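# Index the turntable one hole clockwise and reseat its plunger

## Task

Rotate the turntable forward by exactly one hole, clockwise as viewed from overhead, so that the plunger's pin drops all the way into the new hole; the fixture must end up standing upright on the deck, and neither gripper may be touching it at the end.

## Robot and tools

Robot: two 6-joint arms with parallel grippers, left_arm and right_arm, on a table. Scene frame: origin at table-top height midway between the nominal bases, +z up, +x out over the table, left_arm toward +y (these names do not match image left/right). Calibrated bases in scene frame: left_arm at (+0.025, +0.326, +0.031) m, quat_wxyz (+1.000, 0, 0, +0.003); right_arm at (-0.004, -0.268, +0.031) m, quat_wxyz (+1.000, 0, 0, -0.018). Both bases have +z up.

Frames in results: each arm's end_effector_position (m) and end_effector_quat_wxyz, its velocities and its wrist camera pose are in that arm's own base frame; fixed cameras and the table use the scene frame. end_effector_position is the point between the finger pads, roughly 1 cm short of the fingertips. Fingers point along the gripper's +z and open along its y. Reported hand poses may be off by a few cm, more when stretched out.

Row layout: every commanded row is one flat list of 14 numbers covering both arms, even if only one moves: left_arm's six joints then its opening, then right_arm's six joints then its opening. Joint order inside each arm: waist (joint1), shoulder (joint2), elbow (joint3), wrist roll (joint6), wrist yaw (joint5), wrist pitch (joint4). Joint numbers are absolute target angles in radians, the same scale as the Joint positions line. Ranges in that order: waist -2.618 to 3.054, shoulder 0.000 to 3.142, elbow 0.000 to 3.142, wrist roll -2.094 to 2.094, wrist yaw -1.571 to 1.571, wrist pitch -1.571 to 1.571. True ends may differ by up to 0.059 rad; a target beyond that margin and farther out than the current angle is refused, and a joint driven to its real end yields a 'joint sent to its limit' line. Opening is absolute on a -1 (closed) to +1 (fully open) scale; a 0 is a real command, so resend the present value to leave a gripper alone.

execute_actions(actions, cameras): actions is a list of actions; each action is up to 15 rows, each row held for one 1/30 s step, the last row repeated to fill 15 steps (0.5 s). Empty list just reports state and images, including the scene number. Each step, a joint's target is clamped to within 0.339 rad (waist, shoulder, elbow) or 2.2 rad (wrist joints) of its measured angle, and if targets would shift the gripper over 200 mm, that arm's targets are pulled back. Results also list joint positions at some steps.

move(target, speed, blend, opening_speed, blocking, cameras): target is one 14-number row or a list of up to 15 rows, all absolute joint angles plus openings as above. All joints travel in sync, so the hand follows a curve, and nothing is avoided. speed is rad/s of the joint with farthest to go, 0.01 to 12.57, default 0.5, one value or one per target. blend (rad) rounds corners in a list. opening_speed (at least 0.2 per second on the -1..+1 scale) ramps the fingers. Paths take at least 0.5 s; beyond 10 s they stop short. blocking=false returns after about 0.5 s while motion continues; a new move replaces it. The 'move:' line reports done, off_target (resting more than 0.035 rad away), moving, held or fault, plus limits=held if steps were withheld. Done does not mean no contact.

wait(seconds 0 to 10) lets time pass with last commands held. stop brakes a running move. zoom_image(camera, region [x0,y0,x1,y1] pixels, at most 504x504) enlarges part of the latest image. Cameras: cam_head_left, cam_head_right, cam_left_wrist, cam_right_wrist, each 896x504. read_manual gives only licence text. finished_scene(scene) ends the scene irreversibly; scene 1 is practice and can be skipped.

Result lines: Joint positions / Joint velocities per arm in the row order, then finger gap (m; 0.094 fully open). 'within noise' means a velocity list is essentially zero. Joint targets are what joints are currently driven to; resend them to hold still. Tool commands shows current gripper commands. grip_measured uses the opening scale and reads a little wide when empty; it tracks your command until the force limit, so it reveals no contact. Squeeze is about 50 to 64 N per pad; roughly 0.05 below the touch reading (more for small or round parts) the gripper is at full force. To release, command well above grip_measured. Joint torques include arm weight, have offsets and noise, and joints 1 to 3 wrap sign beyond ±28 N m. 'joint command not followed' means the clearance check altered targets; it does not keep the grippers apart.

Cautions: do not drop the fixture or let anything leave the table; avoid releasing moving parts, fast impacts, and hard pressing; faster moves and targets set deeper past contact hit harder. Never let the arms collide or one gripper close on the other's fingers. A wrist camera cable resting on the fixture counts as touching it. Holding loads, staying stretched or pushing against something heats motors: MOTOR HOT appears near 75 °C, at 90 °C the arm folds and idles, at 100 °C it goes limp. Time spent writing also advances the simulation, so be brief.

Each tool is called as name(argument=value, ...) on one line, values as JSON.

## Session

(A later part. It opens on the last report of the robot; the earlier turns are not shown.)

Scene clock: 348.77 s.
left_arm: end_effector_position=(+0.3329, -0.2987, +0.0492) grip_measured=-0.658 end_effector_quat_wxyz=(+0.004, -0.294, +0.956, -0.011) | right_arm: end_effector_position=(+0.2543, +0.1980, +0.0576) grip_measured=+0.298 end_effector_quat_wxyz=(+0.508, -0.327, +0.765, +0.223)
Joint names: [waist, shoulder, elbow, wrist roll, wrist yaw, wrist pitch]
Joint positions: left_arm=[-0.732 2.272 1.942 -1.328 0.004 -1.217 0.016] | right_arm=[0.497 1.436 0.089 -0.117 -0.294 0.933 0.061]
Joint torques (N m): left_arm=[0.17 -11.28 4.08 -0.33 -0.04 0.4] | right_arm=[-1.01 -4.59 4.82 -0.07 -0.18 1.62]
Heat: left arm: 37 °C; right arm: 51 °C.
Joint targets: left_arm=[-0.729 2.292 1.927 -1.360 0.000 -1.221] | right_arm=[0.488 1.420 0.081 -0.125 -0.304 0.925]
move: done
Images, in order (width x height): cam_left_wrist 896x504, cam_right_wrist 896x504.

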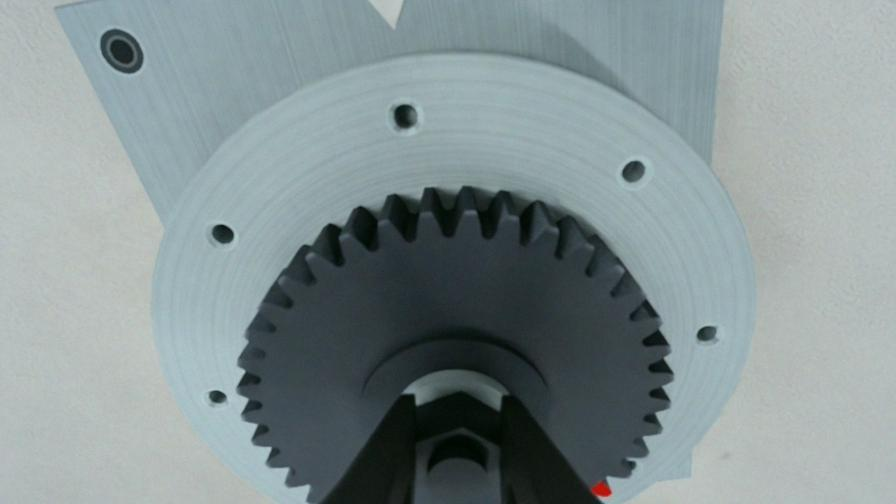

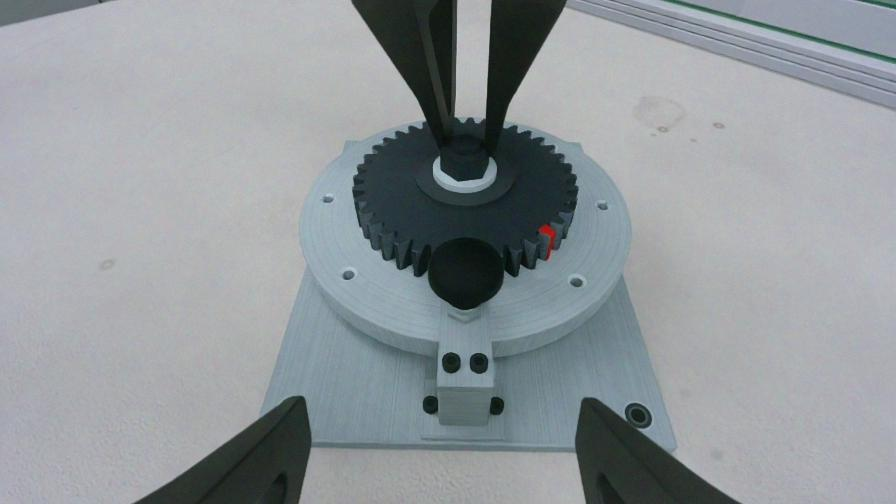

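move(target=[[-0.729, 2.292, 1.9266, -1.335, 0, -1.2213, -0.9, 0.488, 1.42, 0.081, -0.125, -0.304, 0.925, 0.3], [-0.729, 2.292, 1.9266, -1.335, 0, -1.2213, -0.2, 0.488, 1.42, 0.081, -0.125, -0.304, 0.925, 0.3]], speed=0.3, opening_speed=1.5, cameras=["cam_right_wrist", "cam_left_wrist"])

zoom_image(camera="cam_right_wrist", region=[340, 240, 560, 460])

Scene clock: 360.80 s.
left_arm: end_effector_position=(+0.3329, -0.2987, +0.0492) grip_measured=-0.202 end_effector_quat_wxyz=(+0.004, -0.293, +0.956, -0.011) | right_arm: end_effector_position=(+0.2543, +0.1980, +0.0576) grip_measured=+0.298 end_effector_quat_wxyz=(+0.508, -0.327, +0.765, +0.223)
Joint names: [waist, shoulder, elbow, wrist roll, wrist yaw, wrist pitch]
Joint positions: left_arm=[-0.732 2.272 1.942 -1.327 0.004 -1.217 0.038] | right_arm=[0.497 1.436 0.089 -0.117 -0.294 0.933 0.061]
Joint torques (N m): left_arm=[0.2 -11.26 4.05 -0.06 -0.04 0.4] | right_arm=[-0.95 -4.59 4.86 -0.08 -0.19 1.62]
Heat: left arm: 37 °C; right arm: 50 °C.
Joint targets: left_arm=[-0.729 2.292 1.927 -1.335 0.000 -1.221] | right_arm=[0.488 1.420 0.081 -0.125 -0.304 0.925]
move: done
Images, in order (width x height): cam_left_wrist 896x504, cam_right_wrist 896x504.

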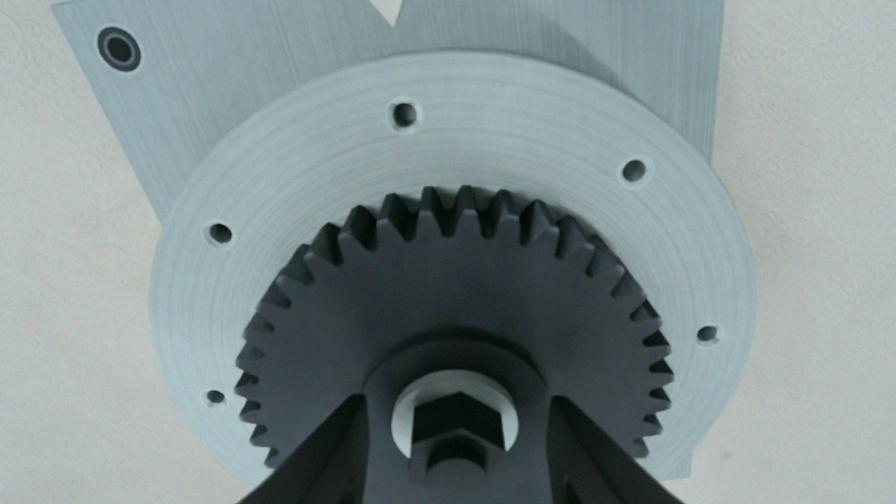

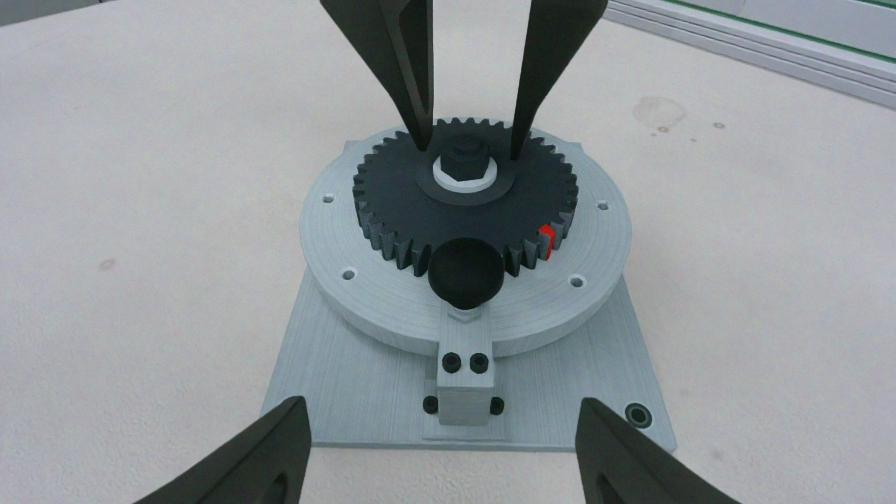

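Scaled by 2.291 from the camera's 896x504 image, which has a finer 1280x720 frame.

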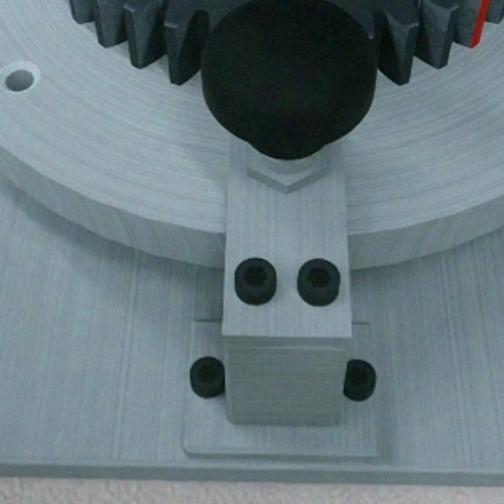

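zoom_image(camera="cam_left_wrist", region=[360, 320, 560, 500])

Scaled by 2.520 from the camera's 896x504 image, which has a finer 1280x720 frame.

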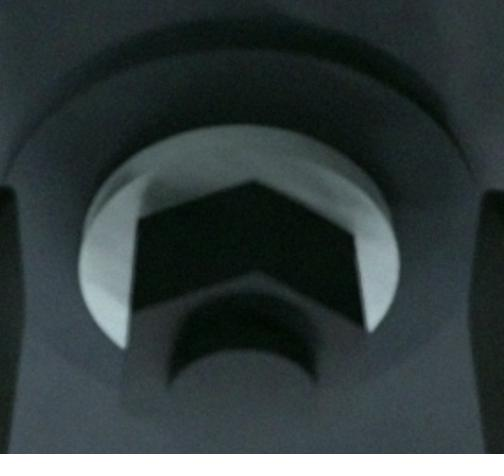

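move(target=[[-0.729, 2.292, 1.9266, -1.215, 0, -1.2213, -0.2, 0.527, 1.63, 0.195, -0.108, -0.268, 1.045, 0.3], [-0.729, 2.292, 1.9266, -1.215, 0, -1.2213, -0.2, 0.559, 1.79, 0.298, -0.09, -0.234, 1.116, 0.3], [-0.729, 2.292, 1.9266, -1.215, 0, -1.2213, -0.9, 0.559, 1.79, 0.298, -0.09, -0.234, 1.116, -0.75]], speed=[0.6, 0.4, 0.3], opening_speed=1.0, cameras=["cam_right_wrist", "cam_left_wrist"])

zoom_image(camera="cam_left_wrist", region=[360, 320, 560, 500])

Scene clock: 441.80 s.
left_arm: end_effector_position=(+0.3329, -0.2987, +0.0492) grip_measured=-0.657 end_effector_quat_wxyz=(+0.005, -0.244, +0.970, -0.011) | right_arm: end_effector_position=(+0.2994, +0.2355, +0.0463) grip_measured=-0.491 end_effector_quat_wxyz=(+0.518, -0.327, +0.759, +0.222)
Joint names: [waist, shoulder, elbow, wrist roll, wrist yaw, wrist pitch]
Joint positions: left_arm=[-0.732 2.272 1.942 -1.224 0.004 -1.217 0.016] | right_arm=[0.551 1.774 0.284 -0.099 -0.243 1.105 0.024]
Joint torques (N m): left_arm=[0.17 -11.26 4.08 0.12 -0.05 0.37] | right_arm=[0.66 -4.63 6.01 0.12 0.03 1.84]
Heat: left arm: 38 °C; right arm: 47 °C.
Joint targets: left_arm=[-0.729 2.292 1.927 -1.215 0.000 -1.221] | right_arm=[0.559 1.790 0.298 -0.090 -0.234 1.116]
move: done
Images, in order (width x height): cam_left_wrist 896x504, cam_right_wrist 896x504.

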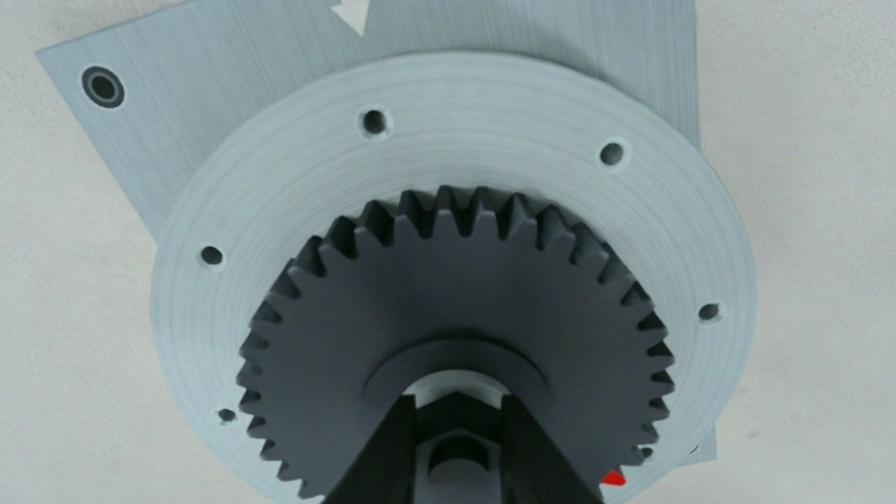

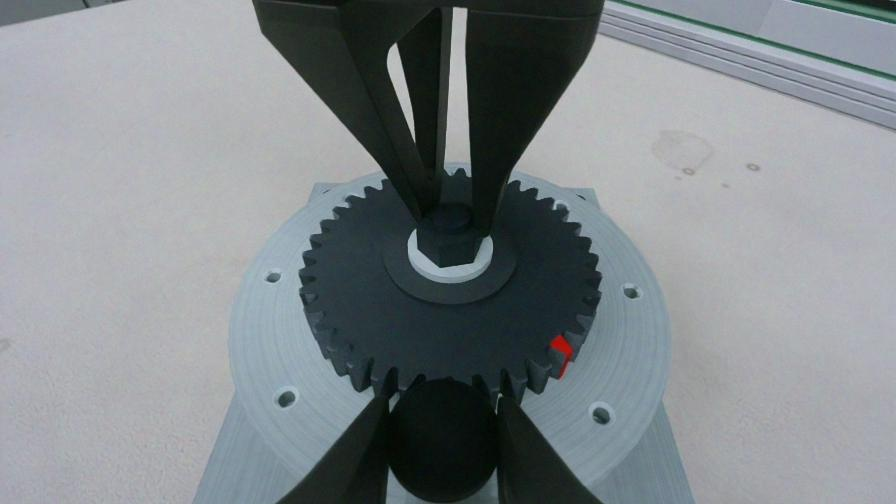

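Scaled by 2.520 from the camera's 896x504 image, which has a finer 1280x720 frame.

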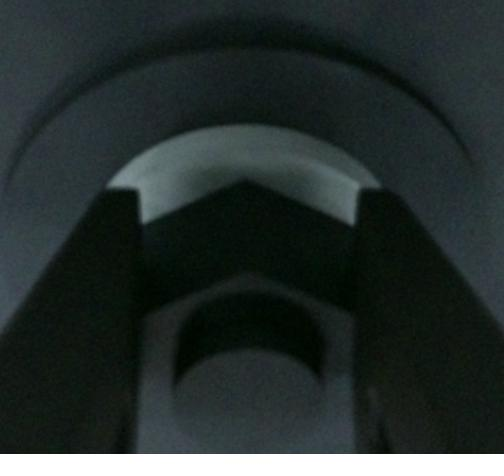

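move(target=[[-0.729, 2.292, 1.9266, -1.215, 0, -1.2213, -0.9, 0.559, 1.715, 0.325, -0.09, -0.234, 1.38, -0.75], [-0.729, 2.292, 1.9266, -1.215, 0, -1.2213, -0.9, 0.559, 1.715, 0.325, -0.09, -0.234, 1.385, -0.75], [-0.729, 2.292, 1.9266, -1.285, 0, -1.2213, -0.9, 0.559, 1.715, 0.325, -0.09, -0.234, 1.385, -0.75], [-0.729, 2.292, 1.9266, -1.27, 0, -1.2213, -0.9, 0.559, 1.80, 0.29, -0.09, -0.234, 1.06, -0.75]], speed=[0.6, 0.01, 0.15, 0.6], cameras=["cam_right_wrist", "cam_left_wrist"])

Scene clock: 458.00 s.
left_arm: end_effector_position=(+0.3329, -0.2987, +0.0492) grip_measured=-0.658 end_effector_quat_wxyz=(+0.005, -0.263, +0.965, -0.011) | right_arm: end_effector_position=(+0.2987, +0.2356, +0.0417) grip_measured=-0.492 end_effector_quat_wxyz=(+0.511, -0.328, +0.763, +0.221)
Joint names: [waist, shoulder, elbow, wrist roll, wrist yaw, wrist pitch]
Joint positions: left_arm=[-0.732 2.272 1.942 -1.263 0.004 -1.217 0.016] | right_arm=[0.553 1.782 0.288 -0.098 -0.241 1.091 0.024]
Joint torques (N m): left_arm=[0.23 -11.29 4.1 -0.06 -0.04 0.4] | right_arm=[0.49 -4.45 4.78 0.1 0 1.44]
Heat: left arm: 38 °C; right arm: 48 °C.
Joint targets: left_arm=[-0.729 2.292 1.927 -1.270 0.000 -1.221] | right_arm=[0.559 1.800 0.290 -0.090 -0.234 1.060]
move: done
Images, in order (width x height): cam_left_wrist 896x504, cam_right_wrist 896x504.

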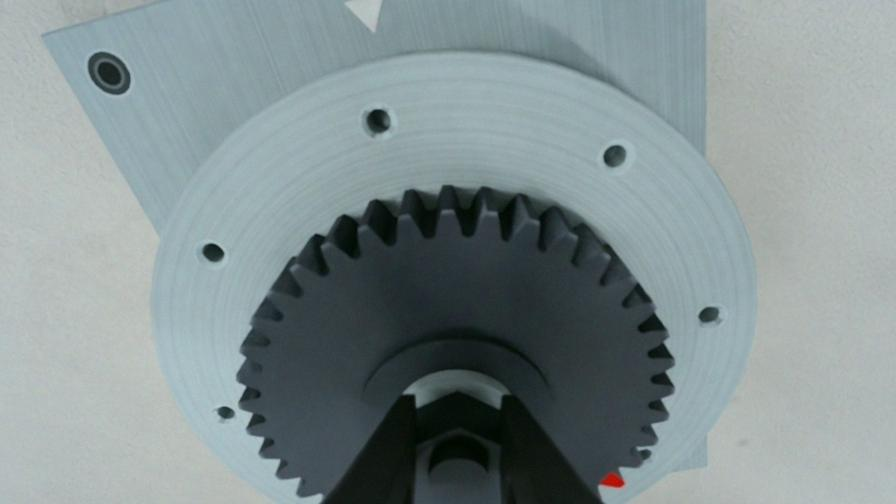

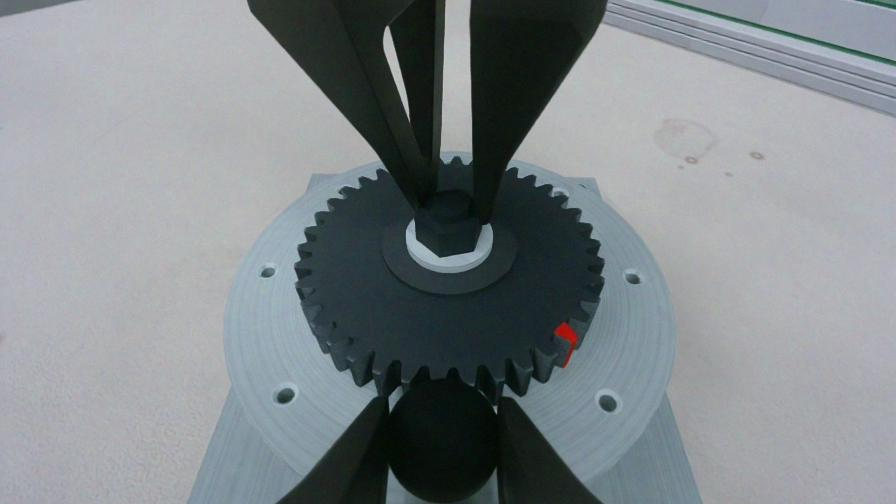

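move(target=[[-0.729, 2.292, 1.9266, -1.265, 0, -1.2213, -0.3, 0.559, 1.795, 0.288, -0.09, -0.234, 1.08, 0.3], [-0.729, 2.22, 2.03, -1.265, 0, -1.345, -0.3, 0.52, 1.62, 0.18, -0.108, -0.268, 1.03, 0.3], [-0.72, 2.15, 2.15, -1.2, 0, -1.47, -0.3, 0.488, 1.42, 0.081, -0.125, -0.304, 0.925, 0.3]], speed=[0.3, 0.5, 0.7], blend=[0, 0.05, 0], opening_speed=1.5, cameras=["cam_right_wrist", "cam_left_wrist"])

zoom_image(camera="cam_right_wrist", region=[340, 240, 560, 460])

Scene clock: 473.47 s.
left_arm: end_effector_position=(+0.3267, -0.2900, +0.1428) grip_measured=-0.301 end_effector_quat_wxyz=(+0.024, -0.239, +0.970, -0.039) | right_arm: end_effector_position=(+0.2545, +0.1978, +0.0577) grip_measured=+0.298 end_effector_quat_wxyz=(+0.508, -0.326, +0.766, +0.222)
Joint names: [waist, shoulder, elbow, wrist roll, wrist yaw, wrist pitch]
Joint positions: left_arm=[-0.727 2.164 2.134 -1.211 0.004 -1.449 0.033] | right_arm=[0.497 1.437 0.089 -0.116 -0.293 0.934 0.061]
Joint torques (N m): left_arm=[0.53 -13.63 6.39 0.13 -0.05 0.37] | right_arm=[-0.92 -4.59 4.88 -0.07 -0.18 1.61]
Heat: left arm: 39 °C; right arm: 46 °C.
Joint targets: left_arm=[-0.720 2.150 2.150 -1.200 0.000 -1.470] | right_arm=[0.488 1.420 0.081 -0.125 -0.304 0.925]
move: done
Images, in order (width x height): cam_left_wrist 896x504, cam_right_wrist 896x504.

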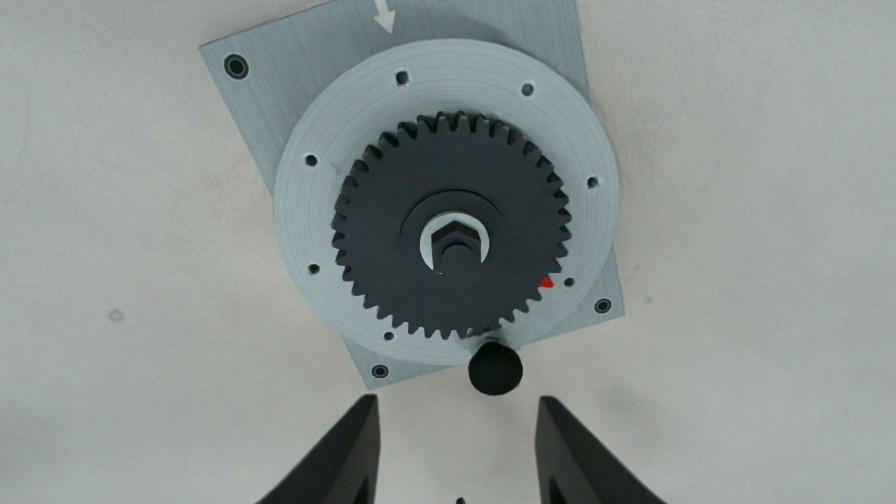

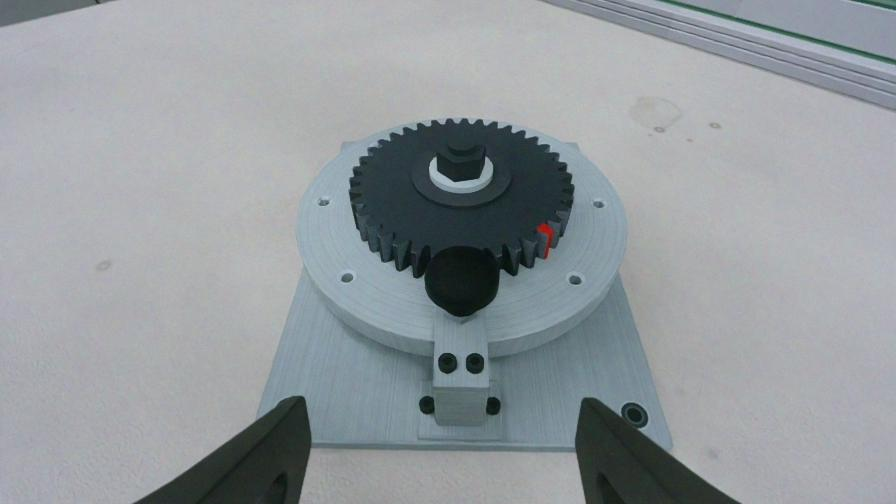

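Scaled by 2.291 from the camera's 896x504 image, which has a finer 1280x720 frame.

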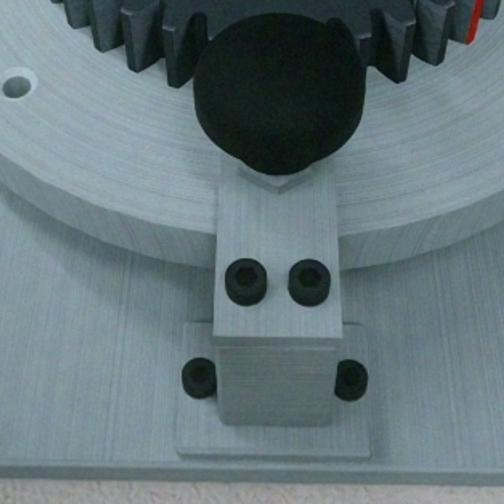

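finished_scene(scene=2)

The scene is finished: the task was done.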